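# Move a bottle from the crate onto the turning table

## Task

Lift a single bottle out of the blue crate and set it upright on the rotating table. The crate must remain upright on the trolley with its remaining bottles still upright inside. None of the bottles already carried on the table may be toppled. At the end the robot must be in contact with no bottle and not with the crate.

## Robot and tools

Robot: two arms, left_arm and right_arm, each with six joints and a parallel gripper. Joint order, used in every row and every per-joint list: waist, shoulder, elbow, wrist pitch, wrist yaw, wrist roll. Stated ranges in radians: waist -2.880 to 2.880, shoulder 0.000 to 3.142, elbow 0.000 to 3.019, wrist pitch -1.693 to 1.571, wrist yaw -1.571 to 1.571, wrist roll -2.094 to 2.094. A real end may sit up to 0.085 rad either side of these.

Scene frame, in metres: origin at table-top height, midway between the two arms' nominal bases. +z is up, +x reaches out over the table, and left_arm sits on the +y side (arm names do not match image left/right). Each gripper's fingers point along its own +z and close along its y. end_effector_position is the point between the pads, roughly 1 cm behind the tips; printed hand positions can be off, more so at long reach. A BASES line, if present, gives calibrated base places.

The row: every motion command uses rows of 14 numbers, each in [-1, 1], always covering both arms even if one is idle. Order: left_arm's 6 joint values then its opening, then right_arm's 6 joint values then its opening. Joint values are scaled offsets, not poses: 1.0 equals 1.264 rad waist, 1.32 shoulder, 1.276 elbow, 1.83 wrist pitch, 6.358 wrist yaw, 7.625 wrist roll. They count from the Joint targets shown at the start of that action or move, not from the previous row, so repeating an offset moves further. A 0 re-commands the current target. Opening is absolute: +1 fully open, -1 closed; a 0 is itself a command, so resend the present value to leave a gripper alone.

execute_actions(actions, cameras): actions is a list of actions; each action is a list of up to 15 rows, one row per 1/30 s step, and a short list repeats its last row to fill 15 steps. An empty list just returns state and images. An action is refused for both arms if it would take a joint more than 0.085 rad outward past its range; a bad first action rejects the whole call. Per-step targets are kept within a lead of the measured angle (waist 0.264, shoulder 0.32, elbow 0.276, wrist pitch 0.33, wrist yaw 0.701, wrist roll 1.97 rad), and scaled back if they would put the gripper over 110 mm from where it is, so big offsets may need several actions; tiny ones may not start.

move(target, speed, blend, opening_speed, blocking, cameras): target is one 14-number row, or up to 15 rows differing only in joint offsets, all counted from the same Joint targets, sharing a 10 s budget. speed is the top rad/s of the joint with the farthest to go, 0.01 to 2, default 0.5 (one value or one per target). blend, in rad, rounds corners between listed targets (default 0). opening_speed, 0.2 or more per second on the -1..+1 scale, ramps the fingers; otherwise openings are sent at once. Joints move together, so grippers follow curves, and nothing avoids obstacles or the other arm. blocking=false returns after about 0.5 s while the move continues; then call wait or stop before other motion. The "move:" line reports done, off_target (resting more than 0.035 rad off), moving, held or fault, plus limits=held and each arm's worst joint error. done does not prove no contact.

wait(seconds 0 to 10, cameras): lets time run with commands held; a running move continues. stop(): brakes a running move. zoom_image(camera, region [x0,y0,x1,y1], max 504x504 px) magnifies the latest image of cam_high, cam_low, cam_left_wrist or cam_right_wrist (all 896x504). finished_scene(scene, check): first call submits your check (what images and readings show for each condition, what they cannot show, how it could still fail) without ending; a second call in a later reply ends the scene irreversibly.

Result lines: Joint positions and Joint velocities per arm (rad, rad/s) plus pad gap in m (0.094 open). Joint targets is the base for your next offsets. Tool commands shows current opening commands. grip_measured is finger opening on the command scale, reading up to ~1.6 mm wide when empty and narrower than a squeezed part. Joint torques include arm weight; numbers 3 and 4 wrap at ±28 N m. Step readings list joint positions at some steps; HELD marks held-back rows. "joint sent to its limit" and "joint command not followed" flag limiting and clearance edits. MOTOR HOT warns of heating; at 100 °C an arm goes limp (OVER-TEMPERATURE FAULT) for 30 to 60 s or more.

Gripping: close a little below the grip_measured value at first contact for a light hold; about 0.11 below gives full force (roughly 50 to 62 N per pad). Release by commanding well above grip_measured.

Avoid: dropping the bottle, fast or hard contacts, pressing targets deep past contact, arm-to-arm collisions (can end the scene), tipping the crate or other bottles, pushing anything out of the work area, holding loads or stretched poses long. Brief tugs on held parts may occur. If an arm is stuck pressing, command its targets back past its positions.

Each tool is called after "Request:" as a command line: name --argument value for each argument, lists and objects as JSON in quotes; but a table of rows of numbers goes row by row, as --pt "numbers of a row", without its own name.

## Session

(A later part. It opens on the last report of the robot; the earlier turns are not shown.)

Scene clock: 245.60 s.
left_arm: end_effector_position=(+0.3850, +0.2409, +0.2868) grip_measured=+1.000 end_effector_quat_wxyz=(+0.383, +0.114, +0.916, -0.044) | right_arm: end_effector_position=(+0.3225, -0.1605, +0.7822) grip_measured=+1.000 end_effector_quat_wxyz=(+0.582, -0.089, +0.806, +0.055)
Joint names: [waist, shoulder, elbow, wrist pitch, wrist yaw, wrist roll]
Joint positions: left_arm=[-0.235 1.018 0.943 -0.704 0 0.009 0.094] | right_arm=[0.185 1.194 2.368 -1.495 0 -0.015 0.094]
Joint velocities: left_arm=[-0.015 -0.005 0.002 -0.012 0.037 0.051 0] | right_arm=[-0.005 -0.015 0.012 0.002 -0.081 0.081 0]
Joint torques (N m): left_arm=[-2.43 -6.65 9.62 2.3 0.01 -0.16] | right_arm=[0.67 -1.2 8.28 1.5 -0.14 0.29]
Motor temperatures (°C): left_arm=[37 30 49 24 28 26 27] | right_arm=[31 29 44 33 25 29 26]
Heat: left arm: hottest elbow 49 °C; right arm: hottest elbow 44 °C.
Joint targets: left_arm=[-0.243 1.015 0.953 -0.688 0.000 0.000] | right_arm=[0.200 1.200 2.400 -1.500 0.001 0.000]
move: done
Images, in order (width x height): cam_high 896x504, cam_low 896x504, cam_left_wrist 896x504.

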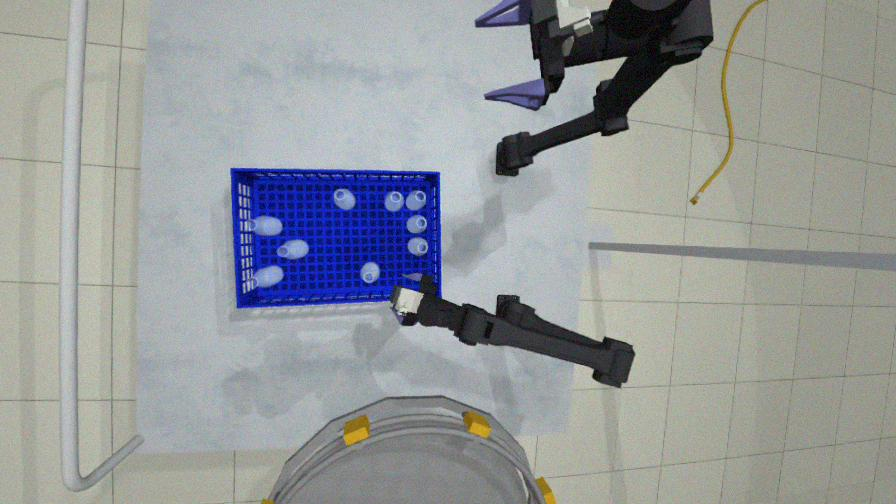

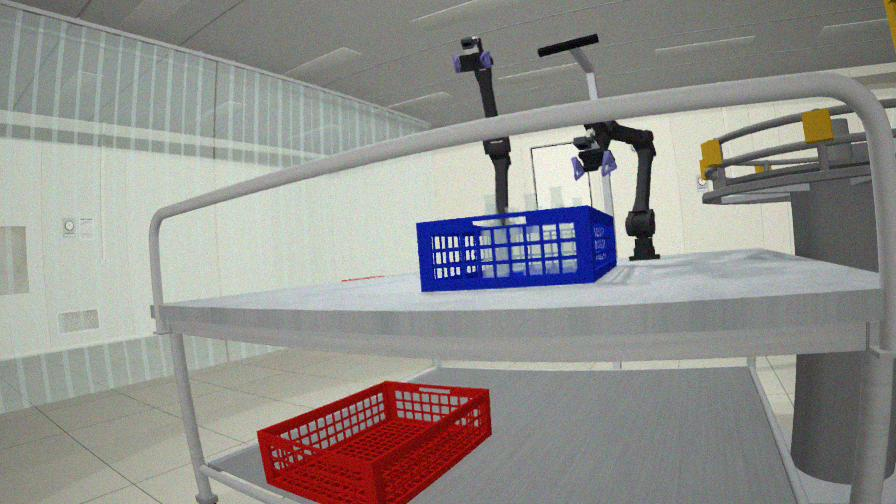

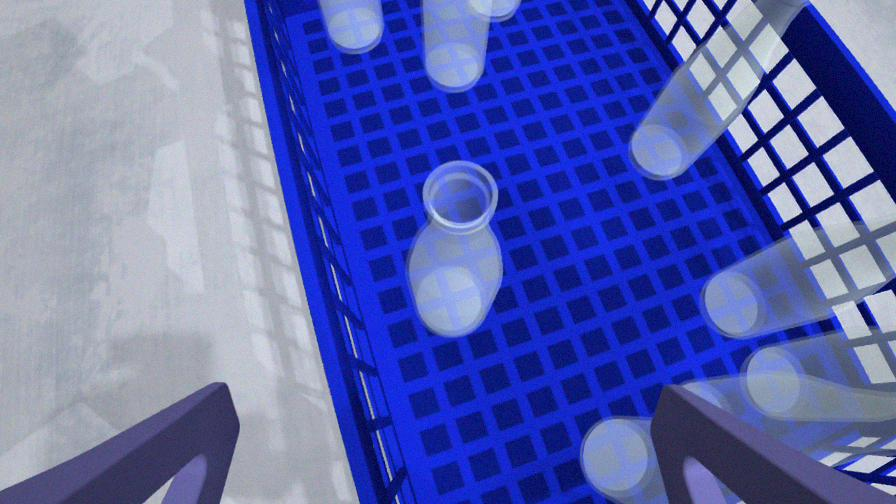

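Request:
move --target '[-0.0123,0.147,0.0047,0.1186,0,0,1, 0,0,0,0,0,0,1]' --speed 0.4 --cameras '["cam_left_wrist", "cam_low", "cam_high"]'

Request:
zoom_image --camera "cam_left_wrist" --region '[330, 150, 590, 504]'

Request:
zoom_image --camera "cam_low" --region '[470, 110, 670, 280]'

Request:
zoom_image --camera "cam_high" --region '[340, 220, 480, 340]'

Scene clock: 290.80 s.
left_arm: end_effector_position=(+0.4440, +0.2184, +0.2392) grip_measured=+1.000 end_effector_quat_wxyz=(+0.394, +0.120, +0.910, -0.048) | right_arm: end_effector_position=(+0.3225, -0.1605, +0.7822) grip_measured=+1.000 end_effector_quat_wxyz=(+0.582, -0.089, +0.806, +0.055)
Joint names: [waist, shoulder, elbow, wrist pitch, wrist yaw, wrist roll]
Joint positions: left_arm=[-0.251 1.21 0.943 -0.487 0 0.009 0.094] | right_arm=[0.185 1.194 2.368 -1.495 0 -0.015 0.094]
Joint velocities: left_arm=[-0.005 -0.005 0.002 -0.007 -0.037 -0.037 0] | right_arm=[-0.005 0.005 0.007 -0.007 0.066 -0.081 0]
Joint torques (N m): left_arm=[-1.79 -9.11 9.81 2.25 0 -0.19] | right_arm=[0.62 -1.2 8.29 1.5 -0.14 0.29]
Motor temperatures (°C): left_arm=[36 31 49 24 27 25 26] | right_arm=[30 29 41 33 24 29 25]
Heat: left arm: hottest elbow 49 °C; right arm: hottest elbow 41 °C.
Joint targets: left_arm=[-0.258 1.209 0.959 -0.471 0.000 0.000] | right_arm=[0.200 1.200 2.400 -1.500 0.001 0.000]
move: done
Images, in order (width x height): cam_high 896x504, cam_low 896x504, cam_left_wrist 896x504.

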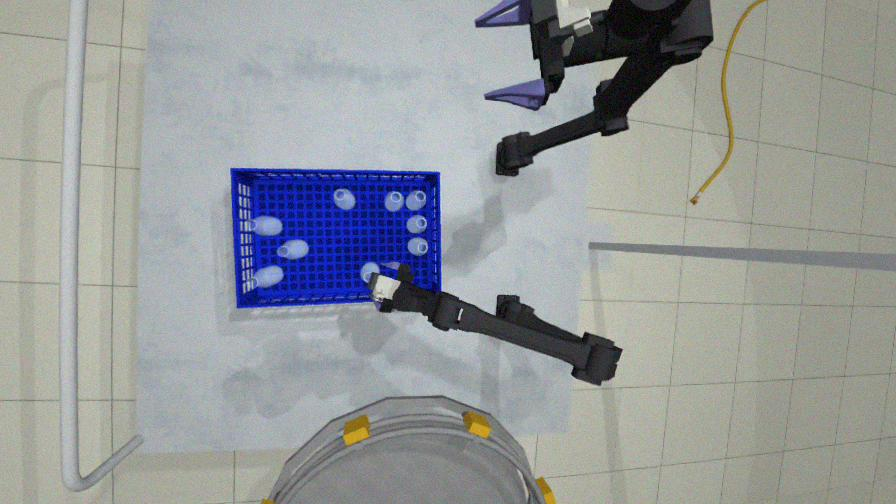

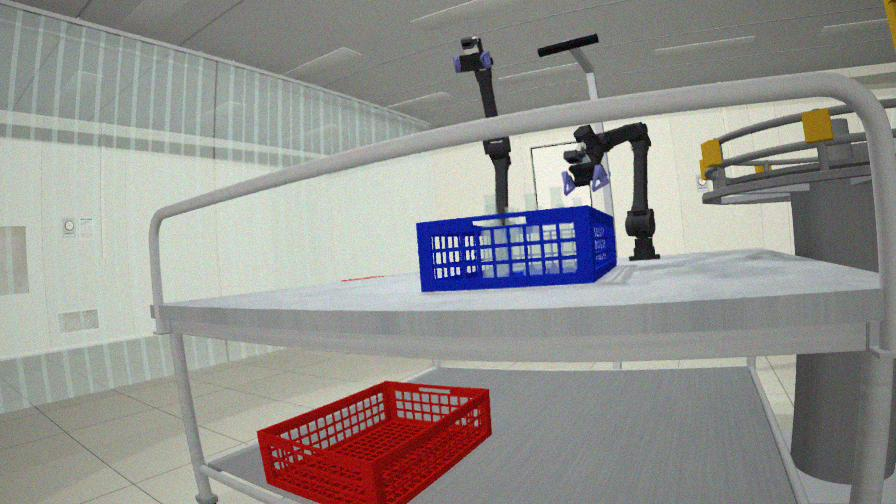

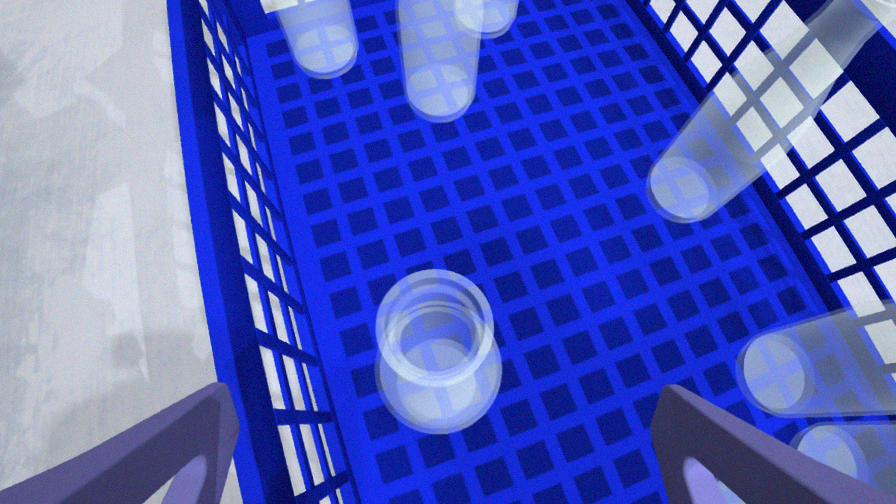

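Scaled by 1.424 from the camera's 896x504 image, which has a finer 1280x720 frame.

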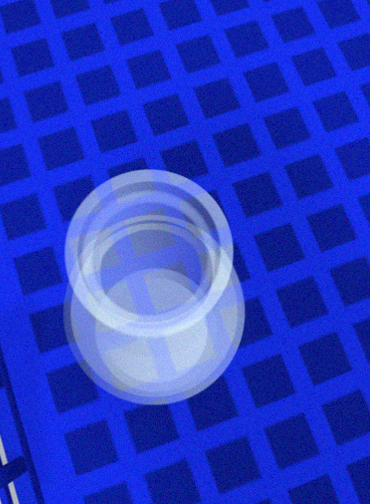

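Scaled by 2.520 from the camera's 896x504 image, which has a finer 1280x720 frame.

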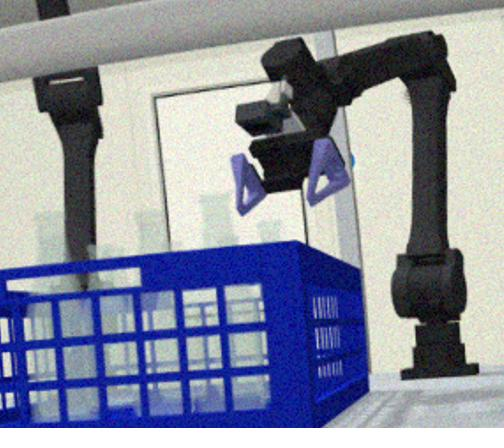

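Scaled by 3.600 from the camera's 896x504 image, which has a finer 1280x720 frame.

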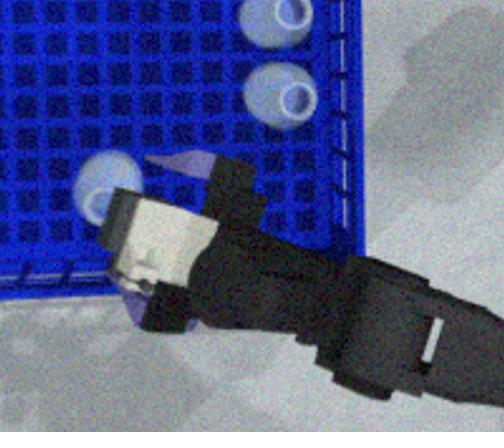

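Request:
zoom_image --camera "cam_left_wrist" --region '[600, 350, 896, 504]'

Request:
zoom_image --camera "cam_left_wrist" --region '[0, 350, 296, 504]'

Scaled by 1.703 from the camera's 896x504 image, which has a finer 1280x720 frame.

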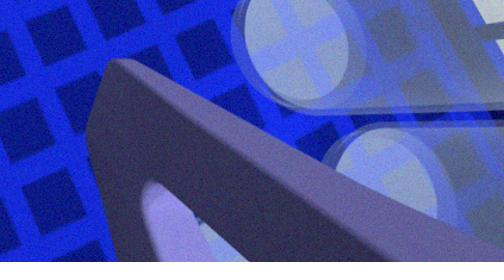

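Scaled by 1.703 from the camera's 896x504 image, which has a finer 1280x720 frame.

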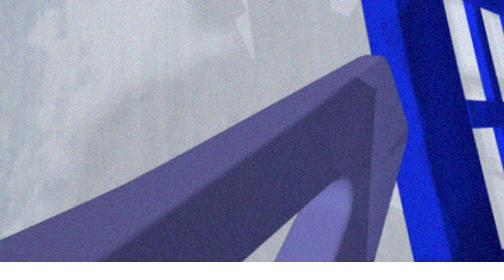

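Request:
move --target '[0.0032,0.0591,0.0533,0.0077,0,0,1, 0,0,0,0,0,0,1]' --speed 0.2 --cameras '["cam_left_wrist", "cam_low", "cam_high"]'

Request:
zoom_image --camera "cam_low" --region '[500, 120, 640, 240]'

Request:
zoom_image --camera "cam_high" --region '[340, 230, 450, 320]'

Scene clock: 335.87 s.
left_arm: end_effector_position=(+0.4611, +0.2139, +0.2202) grip_measured=+1.000 end_effector_quat_wxyz=(+0.379, +0.121, +0.916, -0.047) | right_arm: end_effector_position=(+0.3225, -0.1605, +0.7822) grip_measured=+1.000 end_effector_quat_wxyz=(+0.582, -0.089, +0.806, +0.055)
Joint names: [waist, shoulder, elbow, wrist pitch, wrist yaw, wrist roll]
Joint positions: left_arm=[-0.251 1.286 0.97 -0.472 0 0.009 0.094] | right_arm=[0.185 1.194 2.368 -1.495 0 -0.015 0.094]
Joint velocities: left_arm=[-0.015 0.005 -0.002 -0.037 -0.081 -0.022 0] | right_arm=[-0.005 0.005 -0.017 -0.007 -0.095 -0.007 0]
Joint torques (N m): left_arm=[-2.61 -9.7 12.44 2.28 -0.01 -0.19] | right_arm=[0.56 -1.2 8.28 1.51 -0.14 0.29]
Motor temperatures (°C): left_arm=[36 30 49 24 27 25 26] | right_arm=[30 28 40 32 24 28 25]
Heat: left arm: hottest elbow 49 °C; right arm: hottest elbow 40 °C.
Joint targets: left_arm=[-0.254 1.287 1.027 -0.457 0.000 0.000] | right_arm=[0.200 1.200 2.400 -1.500 0.001 0.000]
move: off_target (left_arm); left_arm: the elbow is farthest, 0.057 rad from its target
Images, in order (width x height): cam_high 896x504, cam_low 896x504, cam_left_wrist 896x504.

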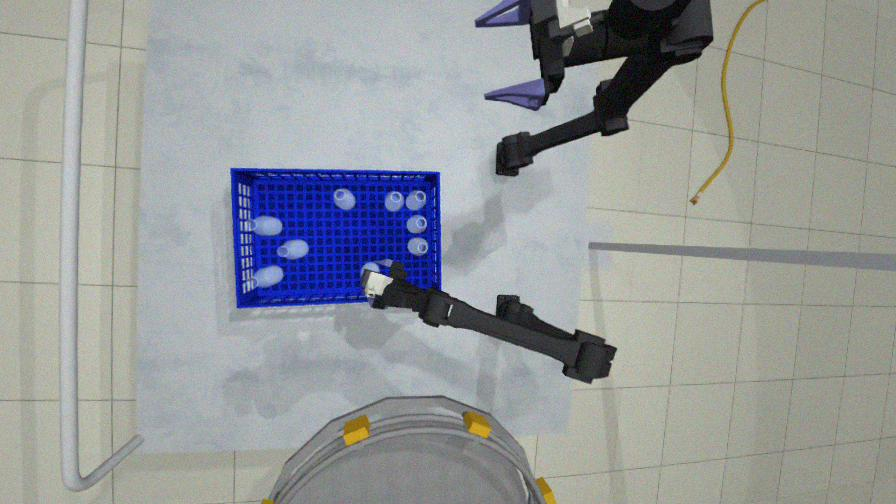

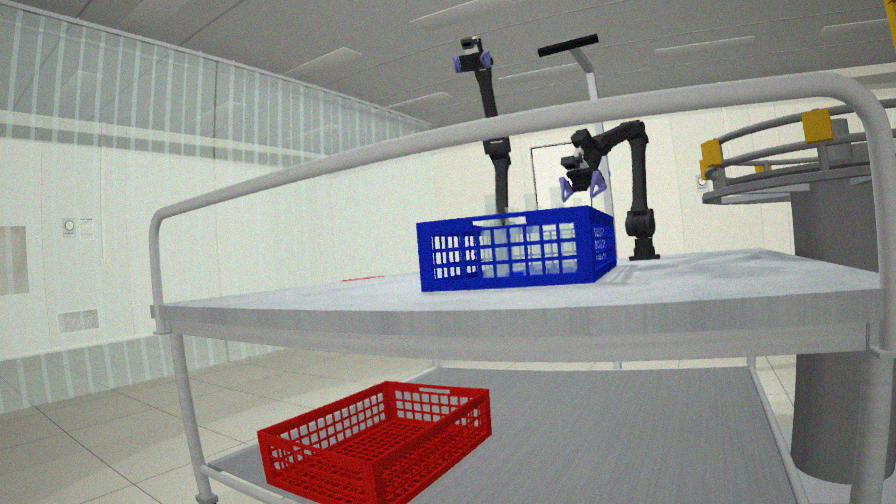

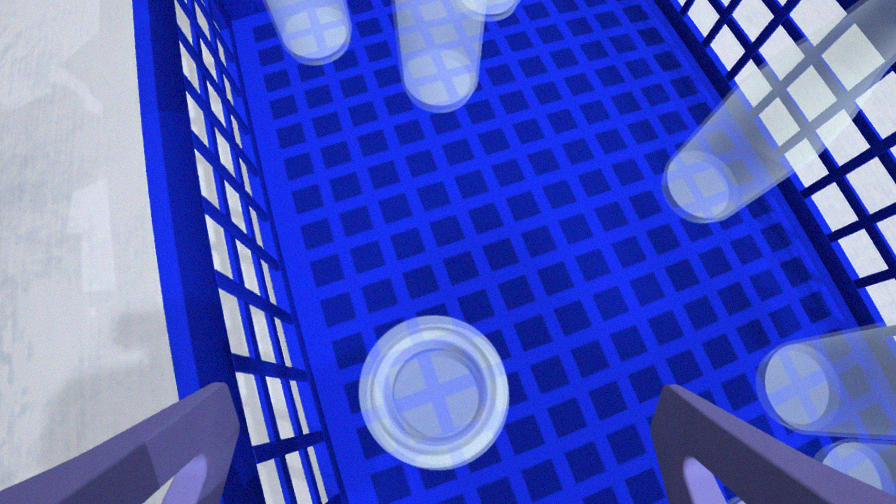

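Scaled by 3.600 from the camera's 896x504 image, which has a finer 1280x720 frame.

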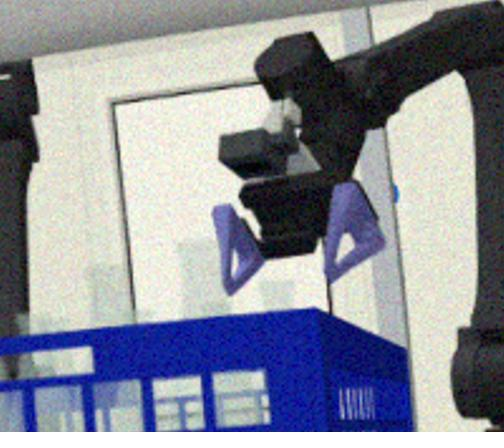

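Scaled by 4.582 from the camera's 896x504 image, which has a finer 1280x720 frame.

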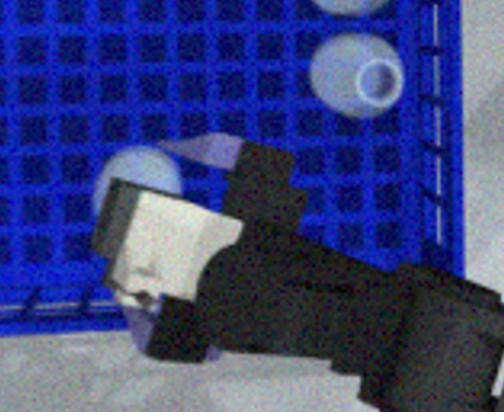

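Request:
execute_actions --actions '[]'

Scene clock: 370.93 s.
left_arm: end_effector_position=(+0.4611, +0.2139, +0.2202) grip_measured=+1.000 end_effector_quat_wxyz=(+0.379, +0.121, +0.916, -0.047) | right_arm: end_effector_position=(+0.3225, -0.1605, +0.7822) grip_measured=+1.000 end_effector_quat_wxyz=(+0.582, -0.089, +0.806, +0.055)
Joint names: [waist, shoulder, elbow, wrist pitch, wrist yaw, wrist roll]
Joint positions: left_arm=[-0.251 1.286 0.97 -0.472 0 0.009 0.094] | right_arm=[0.185 1.194 2.368 -1.495 0 -0.015 0.094]
Joint velocities: left_arm=[-0.005 -0.005 -0.007 0.022 -0.022 -0.022 0] | right_arm=[-0.005 -0.024 0.007 -0.017 0.037 -0.007 0]
Joint torques (N m): left_arm=[-2.37 -10.17 12.46 2.1 -0.05 -0.22] | right_arm=[0.62 -1.2 8.28 1.5 -0.14 0.29]
Motor temperatures (°C): left_arm=[36 30 57 24 26 25 25] | right_arm=[30 28 40 32 24 28 25]
Heat: left arm: hottest elbow 57 °C; right arm: hottest elbow 40 °C.
Joint targets: left_arm=[-0.254 1.287 1.027 -0.457 0.000 0.000] | right_arm=[0.200 1.200 2.400 -1.500 0.001 0.000]
Tool commands: left_gripper/opening=+1.0 right_gripper/opening=+1.0

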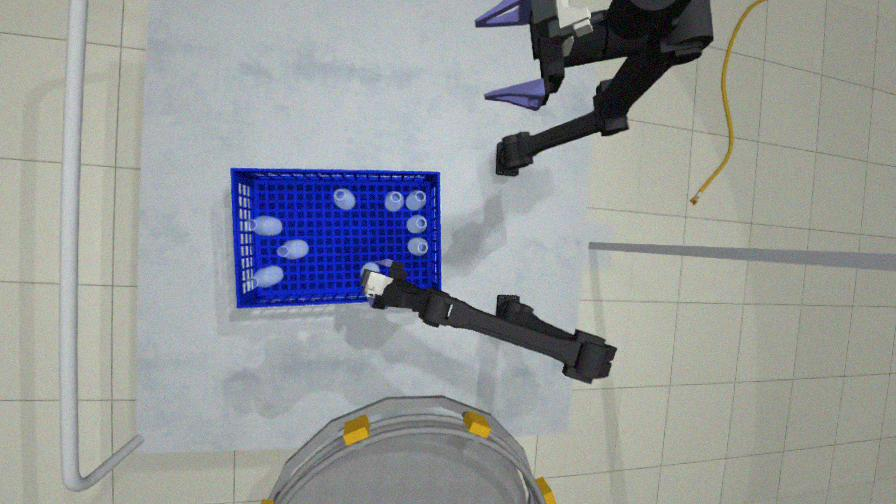

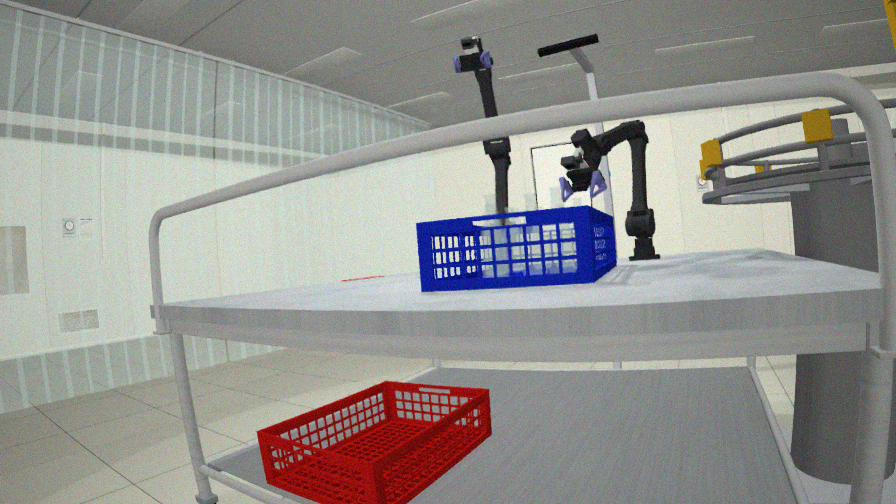

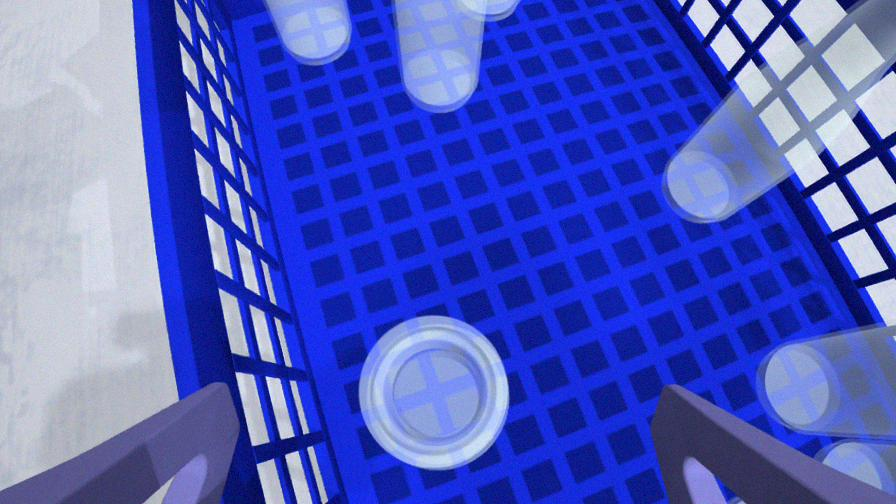

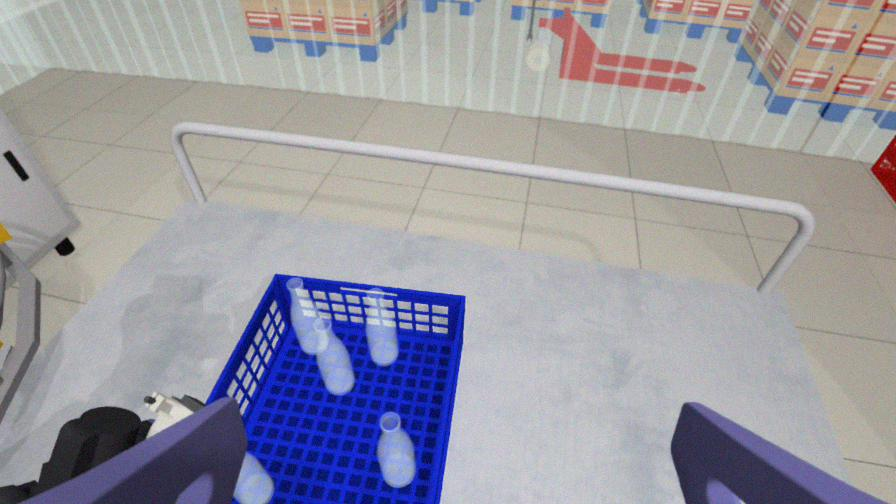

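Request:
move --target '[0, 0.0417, -0.058, 0.0552, 0, 0, 1.0, 0, 0, 0, 0, 0, 0, 1.0]' --speed 0.2 --cameras '["cam_low", "cam_left_wrist"]'

Scene clock: 379.70 s.
left_arm: end_effector_position=(+0.4746, +0.2104, +0.1979) grip_measured=+1.000 end_effector_quat_wxyz=(+0.389, +0.121, +0.912, -0.048) | right_arm: end_effector_position=(+0.3225, -0.1605, +0.7822) grip_measured=+1.000 end_effector_quat_wxyz=(+0.582, -0.089, +0.806, +0.055)
Joint names: [waist, shoulder, elbow, wrist pitch, wrist yaw, wrist roll]
Joint positions: left_arm=[-0.251 1.339 0.945 -0.372 0 0.009 0.094] | right_arm=[0.185 1.194 2.368 -1.495 0 -0.015 0.094]
Joint velocities: left_arm=[-0.005 -0.005 -0.007 0.007 -0.125 -0.022 0] | right_arm=[-0.005 0.005 -0.017 0.002 -0.007 0.007 0]
Joint torques (N m): left_arm=[-2.26 -10.4 8.72 2.35 0.03 -0.19] | right_arm=[0.62 -1.14 8.29 1.5 -0.14 0.29]
Motor temperatures (°C): left_arm=[36 30 57 24 26 25 25] | right_arm=[30 28 40 32 24 28 24]
Heat: left arm: hottest elbow 57 °C; right arm: hottest elbow 40 °C.
Joint targets: left_arm=[-0.254 1.342 0.953 -0.356 0.000 0.000] | right_arm=[0.200 1.200 2.400 -1.500 0.001 0.000]
move: done
Images, in order (width x height): cam_low 896x504, cam_left_wrist 896x504.

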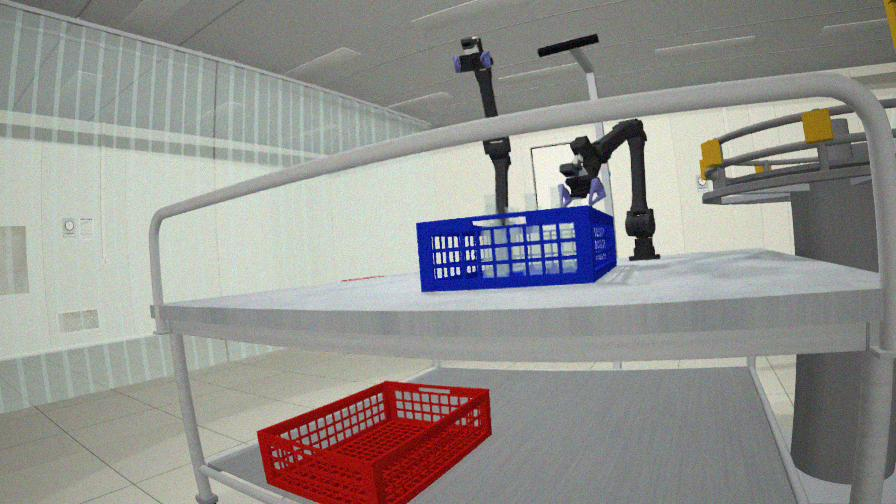

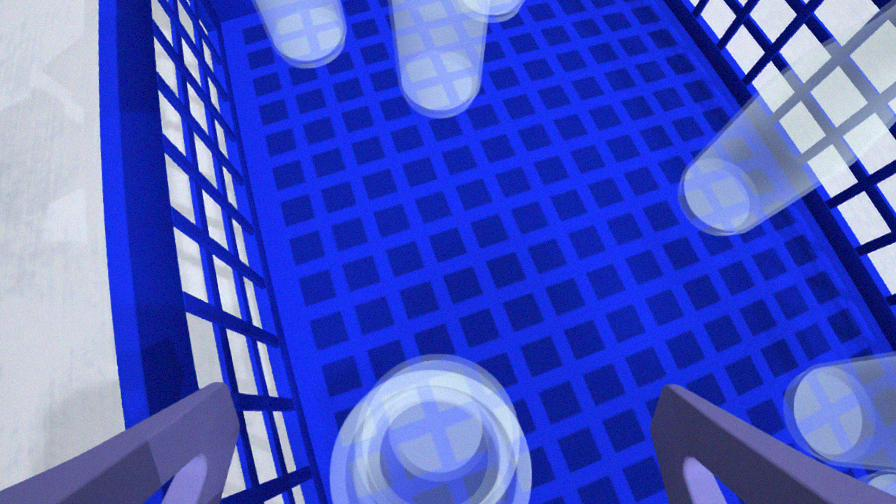

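Request:
zoom_image --camera "cam_low" --region '[520, 110, 680, 270]'

Request:
zoom_image --camera "cam_left_wrist" --region '[196, 254, 696, 504]'

Scaled by 3.150 from the camera's 896x504 image, which has a finer 1280x720 frame.

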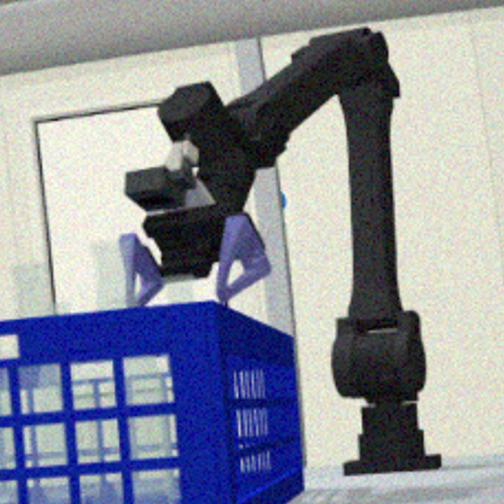

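Scaled by 1.008 from the camera's 896x504 image, which has a finer 1280x720 frame.

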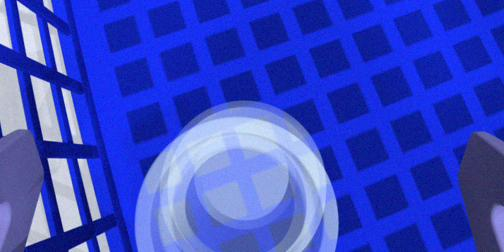

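Request:
move --target '[0, 0, 0, 0, 0, 0, -0.2, 0, 0, 0, 0, 0, 0, 1.0]' --opening_speed 0.8 --cameras '["cam_left_wrist"]'

Scene clock: 407.23 s.
left_arm: end_effector_position=(+0.4746, +0.2104, +0.1979) grip_measured=-0.198 end_effector_quat_wxyz=(+0.389, +0.121, +0.912, -0.048) | right_arm: end_effector_position=(+0.3225, -0.1605, +0.7822) grip_measured=+1.000 end_effector_quat_wxyz=(+0.582, -0.089, +0.806, +0.055)
Joint names: [waist, shoulder, elbow, wrist pitch, wrist yaw, wrist roll]
Joint positions: left_arm=[-0.251 1.339 0.945 -0.372 0 0.009 0.038] | right_arm=[0.185 1.194 2.368 -1.495 0 -0.015 0.094]
Joint velocities: left_arm=[-0.015 -0.005 -0.022 0.022 0.007 -0.007 -0.001] | right_arm=[-0.005 0.005 0.002 0.007 0.007 0.022 0]
Joint torques (N m): left_arm=[-2.08 -10.75 8.7 2.3 -0.01 -0.17] | right_arm=[0.67 -1.2 8.28 1.51 -0.14 0.29]
Motor temperatures (°C): left_arm=[36 31 53 24 26 25 25] | right_arm=[29 28 40 31 24 27 24]
Heat: left arm: hottest elbow 53 °C; right arm: hottest elbow 40 °C.
Joint targets: left_arm=[-0.254 1.342 0.953 -0.356 0.000 0.000] | right_arm=[0.200 1.200 2.400 -1.500 0.001 0.000]
move: done
Images, in order (width x height): cam_left_wrist 896x504.

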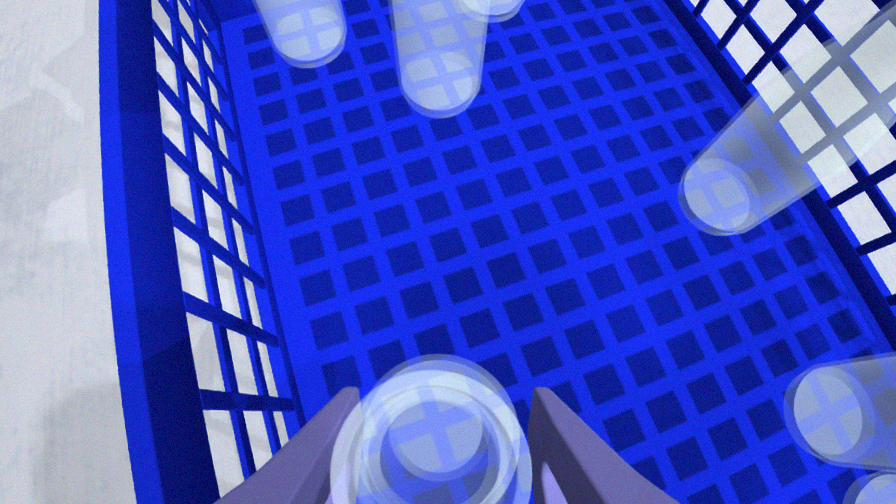

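Request:
move --target '[0, 0, 0, 0, 0, 0, -0.65, 0, 0, 0, 0, 0, 0, 1.0]' --opening_speed 0.4 --cameras '["cam_left_wrist"]'

Scene clock: 413.00 s.
left_arm: end_effector_position=(+0.4746, +0.2104, +0.1979) grip_measured=-0.359 end_effector_quat_wxyz=(+0.389, +0.121, +0.912, -0.048) | right_arm: end_effector_position=(+0.3225, -0.1605, +0.7822) grip_measured=+1.000 end_effector_quat_wxyz=(+0.582, -0.089, +0.806, +0.055)
Joint names: [waist, shoulder, elbow, wrist pitch, wrist yaw, wrist roll]
Joint positions: left_arm=[-0.251 1.339 0.945 -0.372 0 0.009 0.03] | right_arm=[0.185 1.194 2.368 -1.495 0 -0.015 0.094]
Joint velocities: left_arm=[-0.024 -0.005 0.002 0.007 0.051 -0.007 0] | right_arm=[-0.005 -0.015 0.002 -0.002 -0.037 0.007 0]
Joint torques (N m): left_arm=[-1.73 -10.34 8.79 2.29 -0.06 -0.19] | right_arm=[0.67 -1.2 8.28 1.51 -0.14 0.29]
Motor temperatures (°C): left_arm=[36 32 52 24 26 25 25] | right_arm=[29 28 40 31 24 27 24]
Heat: left arm: hottest elbow 52 °C; right arm: hottest elbow 40 °C.
Joint targets: left_arm=[-0.254 1.342 0.953 -0.356 0.000 0.000] | right_arm=[0.200 1.200 2.400 -1.500 0.001 0.000]
move: done
Images, in order (width x height): cam_left_wrist 896x504.

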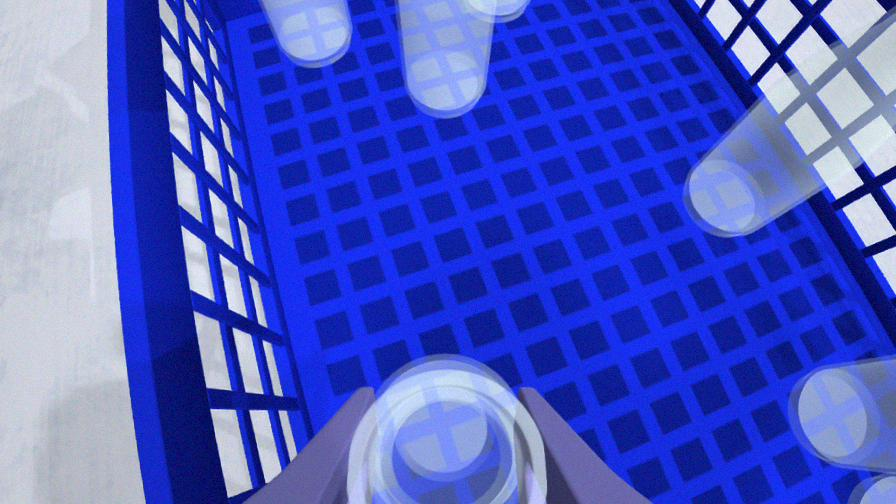

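Request:
move --target '[0, -0.0399, 0.1051, -0.0955, 0, 0, -0.65, 0, 0, 0, 0, 0, 0, 1.0]' --speed 0.2 --cameras '["cam_low", "cam_left_wrist", "cam_right_wrist"]'

Scene clock: 447.87 s.
left_arm: end_effector_position=(+0.4660, +0.2126, +0.2194) grip_measured=-0.360 end_effector_quat_wxyz=(+0.358, +0.122, +0.925, -0.044) | right_arm: end_effector_position=(+0.3225, -0.1605, +0.7822) grip_measured=+1.000 end_effector_quat_wxyz=(+0.582, -0.089, +0.806, +0.055)
Joint names: [waist, shoulder, elbow, wrist pitch, wrist yaw, wrist roll]
Joint positions: left_arm=[-0.251 1.315 1.016 -0.533 0 0.009 0.03] | right_arm=[0.185 1.194 2.368 -1.495 0 -0.015 0.094]
Joint velocities: left_arm=[-0.015 -0.015 -0.017 -0.012 -0.022 -0.022 0.001] | right_arm=[-0.005 -0.015 0.007 0.002 0.081 -0.022 0]
Joint torques (N m): left_arm=[-1.73 -12.86 13.48 1.78 -0.03 -0.25] | right_arm=[0.67 -1.2 8.28 1.5 -0.14 0.29]
Motor temperatures (°C): left_arm=[35 32 51 24 26 25 27] | right_arm=[29 28 40 31 24 27 24]
Heat: left arm: hottest elbow 51 °C; right arm: hottest elbow 40 °C.
Joint targets: left_arm=[-0.254 1.289 1.087 -0.531 0.000 0.000] | right_arm=[0.200 1.200 2.400 -1.500 0.001 0.000]
move: off_target (left_arm); left_arm: the elbow is farthest, 0.072 rad from its target
Images, in order (width x height): cam_low 896x504, cam_left_wrist 896x504, cam_right_wrist 896x504.

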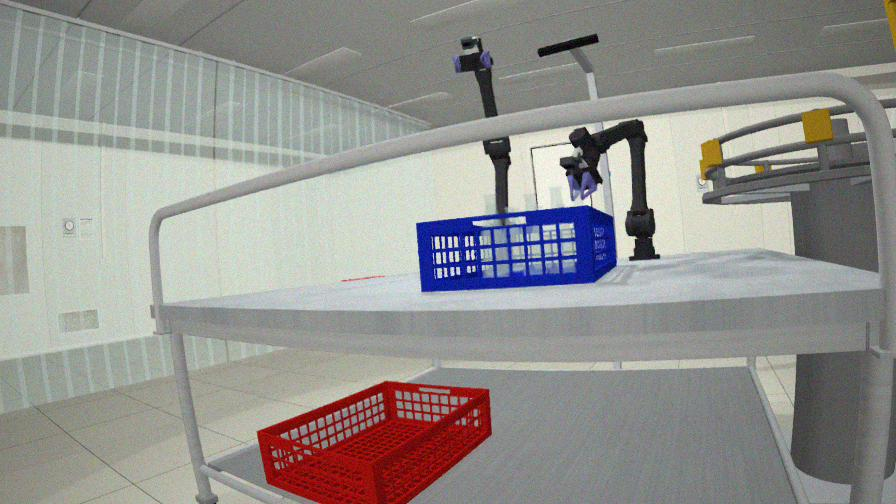

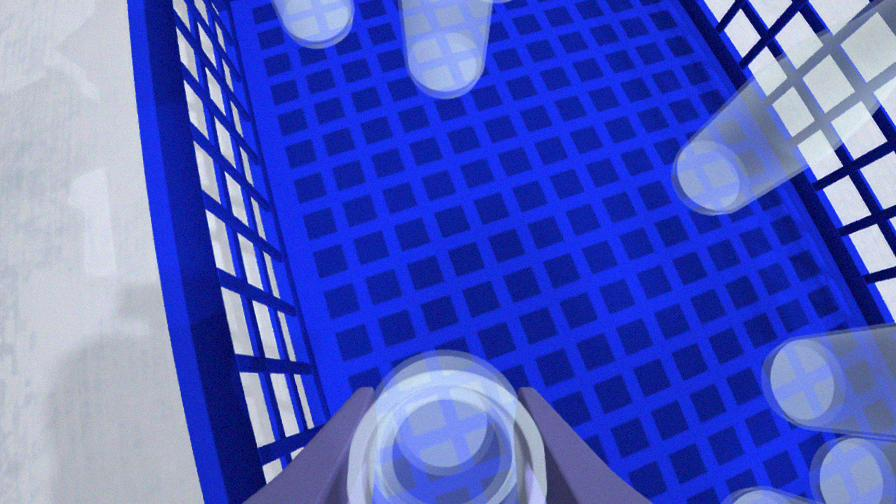

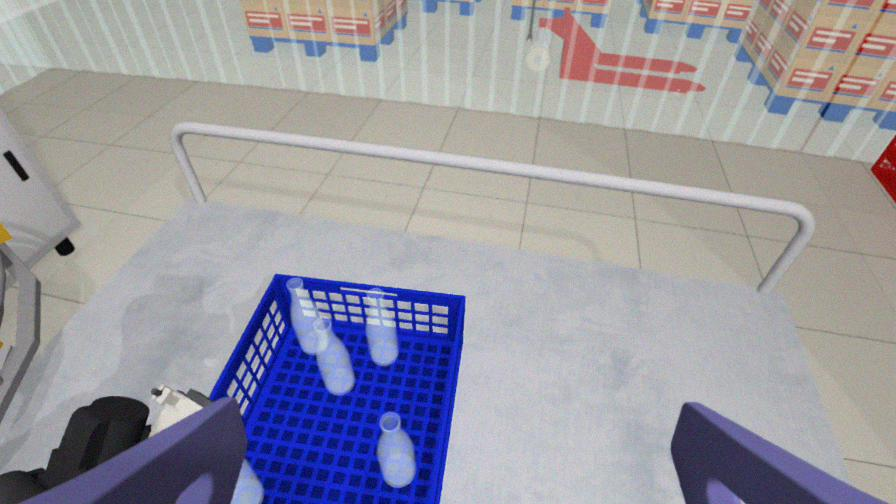

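Request:
move --pt "0 -0.0258 0.1473 -0.1022 0 0 -0.65 0 0 0 0 0 0 1.0" --pt "0 -0.0159 0.2970 -0.2005 0 0 -0.65 0 0 0 0 0 0 1.0" --speed 0.3 --blend 0.05 --cameras '["cam_low", "cam_left_wrist", "cam_right_wrist"]'

Scene clock: 457.90 s.
left_arm: end_effector_position=(+0.4762, +0.2100, +0.3789) grip_measured=-0.360 end_effector_quat_wxyz=(+0.376, +0.121, +0.917, -0.046) | right_arm: end_effector_position=(+0.3225, -0.1605, +0.7822) grip_measured=+1.000 end_effector_quat_wxyz=(+0.582, -0.089, +0.806, +0.055)
Joint names: [waist, shoulder, elbow, wrist pitch, wrist yaw, wrist roll]
Joint positions: left_arm=[-0.251 1.285 1.393 -0.901 0 0.009 0.03] | right_arm=[0.185 1.194 2.368 -1.495 0 -0.015 0.094]
Joint velocities: left_arm=[0.005 0.005 -0.022 0.002 -0.037 0.007 -0.001] | right_arm=[0.005 0.005 -0.007 -0.017 0.007 -0.066 0]
Joint torques (N m): left_arm=[-2.02 -11.63 13.9 1.73 -0.02 -0.19] | right_arm=[0.67 -1.2 8.29 1.51 -0.14 0.29]
Motor temperatures (°C): left_arm=[35 32 54 24 26 25 27] | right_arm=[29 28 40 31 24 27 24]
Heat: left arm: hottest elbow 54 °C; right arm: hottest elbow 40 °C.
Joint targets: left_arm=[-0.254 1.268 1.466 -0.898 0.000 0.000] | right_arm=[0.200 1.200 2.400 -1.500 0.001 0.000]
move: off_target (left_arm); left_arm: the elbow is farthest, 0.073 rad from its target
Images, in order (width x height): cam_low 896x504, cam_left_wrist 896x504, cam_right_wrist 896x504.

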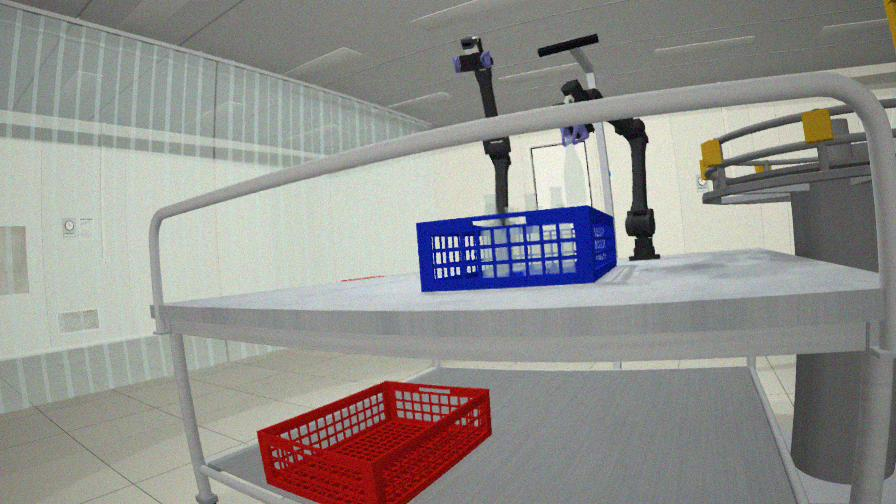

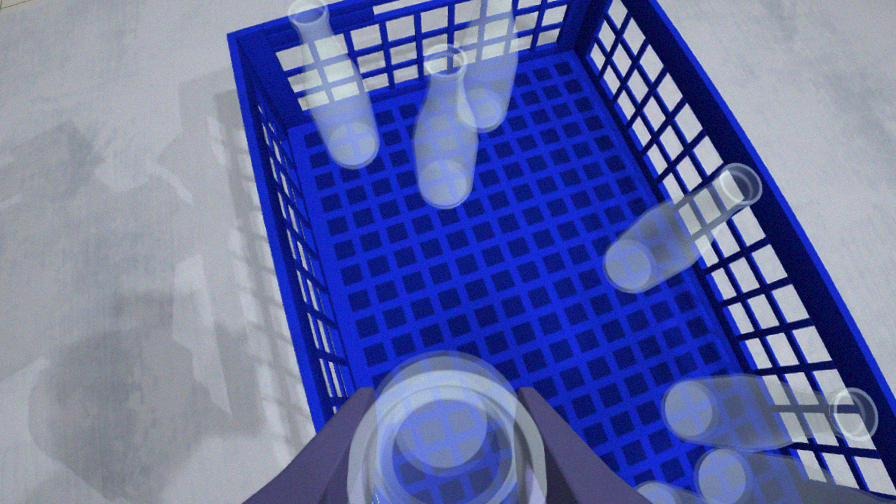

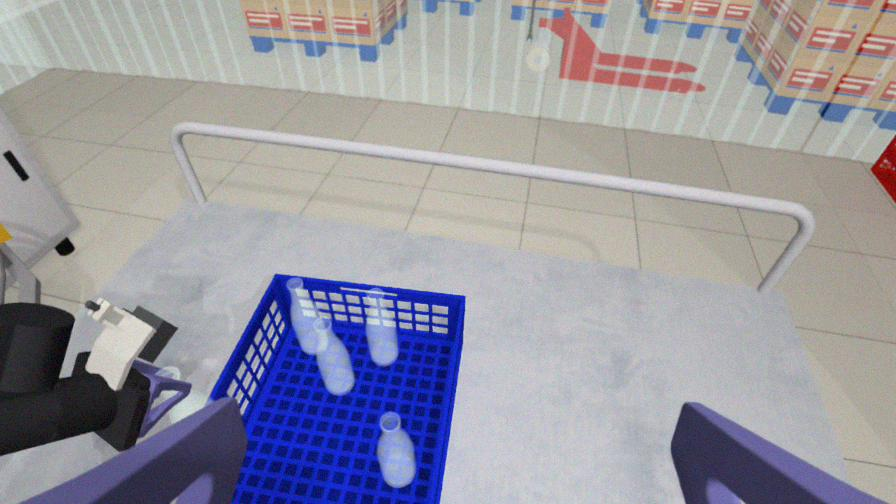

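Request:
zoom_image --camera "cam_low" --region '[520, 70, 700, 250]'

Scaled by 2.800 from the camera's 896x504 image, which has a finer 1280x720 frame.

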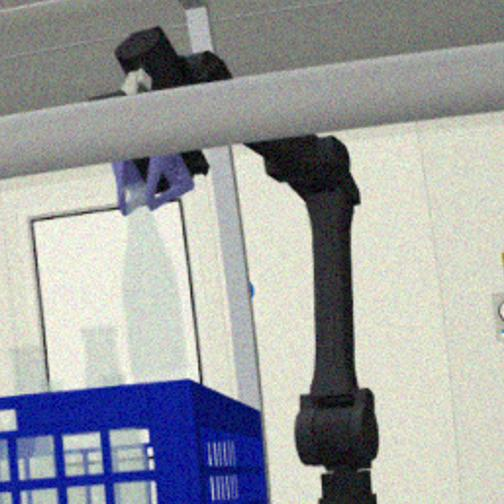

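Request:
move --target '[0, 0.0886, 0.5752, -0.3281, 0, 0, -0.65, 0, 0, 0, 0, 0, 0, 1.0]' --speed 0.4 --cameras '["cam_high", "cam_low", "cam_left_wrist"]'

Scene clock: 470.93 s.
left_arm: end_effector_position=(+0.4258, +0.2231, +0.6067) grip_measured=-0.360 end_effector_quat_wxyz=(+0.394, +0.120, +0.910, -0.049) | right_arm: end_effector_position=(+0.3225, -0.1605, +0.7822) grip_measured=+1.000 end_effector_quat_wxyz=(+0.582, -0.089, +0.806, +0.055)
Joint names: [waist, shoulder, elbow, wrist pitch, wrist yaw, wrist roll]
Joint positions: left_arm=[-0.251 1.392 2.14 -1.502 0 0.009 0.03] | right_arm=[0.185 1.194 2.368 -1.495 0 -0.015 0.094]
Joint velocities: left_arm=[-0.005 -0.005 -0.012 -0.007 -0.022 -0.066 0] | right_arm=[-0.015 0.005 -0.002 -0.002 0.051 -0.007 0]
Joint torques (N m): left_arm=[-2.02 -10.4 11.07 1.74 -0.02 -0.22] | right_arm=[0.67 -1.2 8.29 1.52 -0.14 0.29]
Motor temperatures (°C): left_arm=[35 32 54 24 26 25 28] | right_arm=[29 28 40 31 24 27 24]
Heat: left arm: hottest elbow 54 °C; right arm: hottest elbow 40 °C.
Joint targets: left_arm=[-0.254 1.385 2.200 -1.498 0.000 0.000] | right_arm=[0.200 1.200 2.400 -1.500 0.001 0.000]
move: off_target (left_arm); left_arm: the elbow is farthest, 0.060 rad from its target
Images, in order (width x height): cam_high 896x504, cam_low 896x504, cam_left_wrist 896x504.

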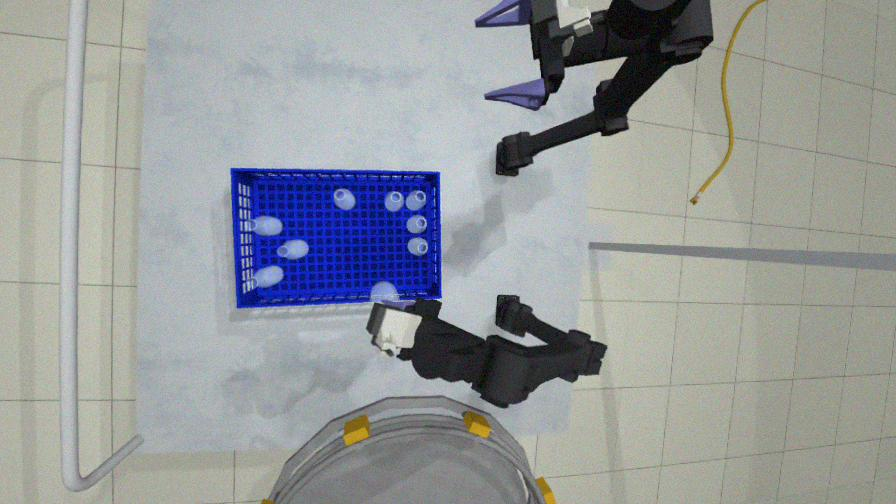

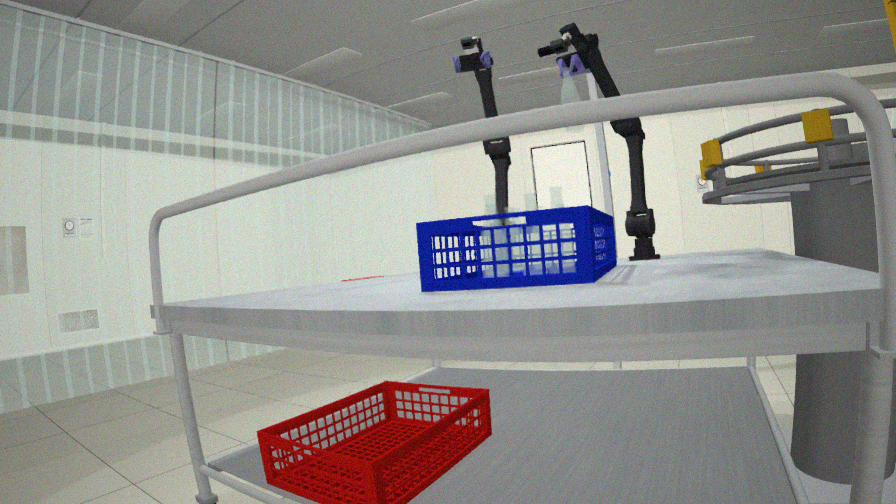

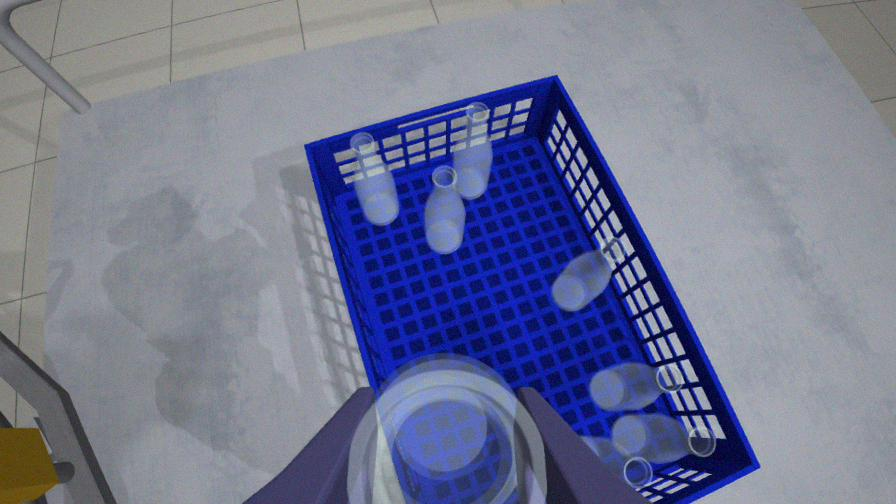

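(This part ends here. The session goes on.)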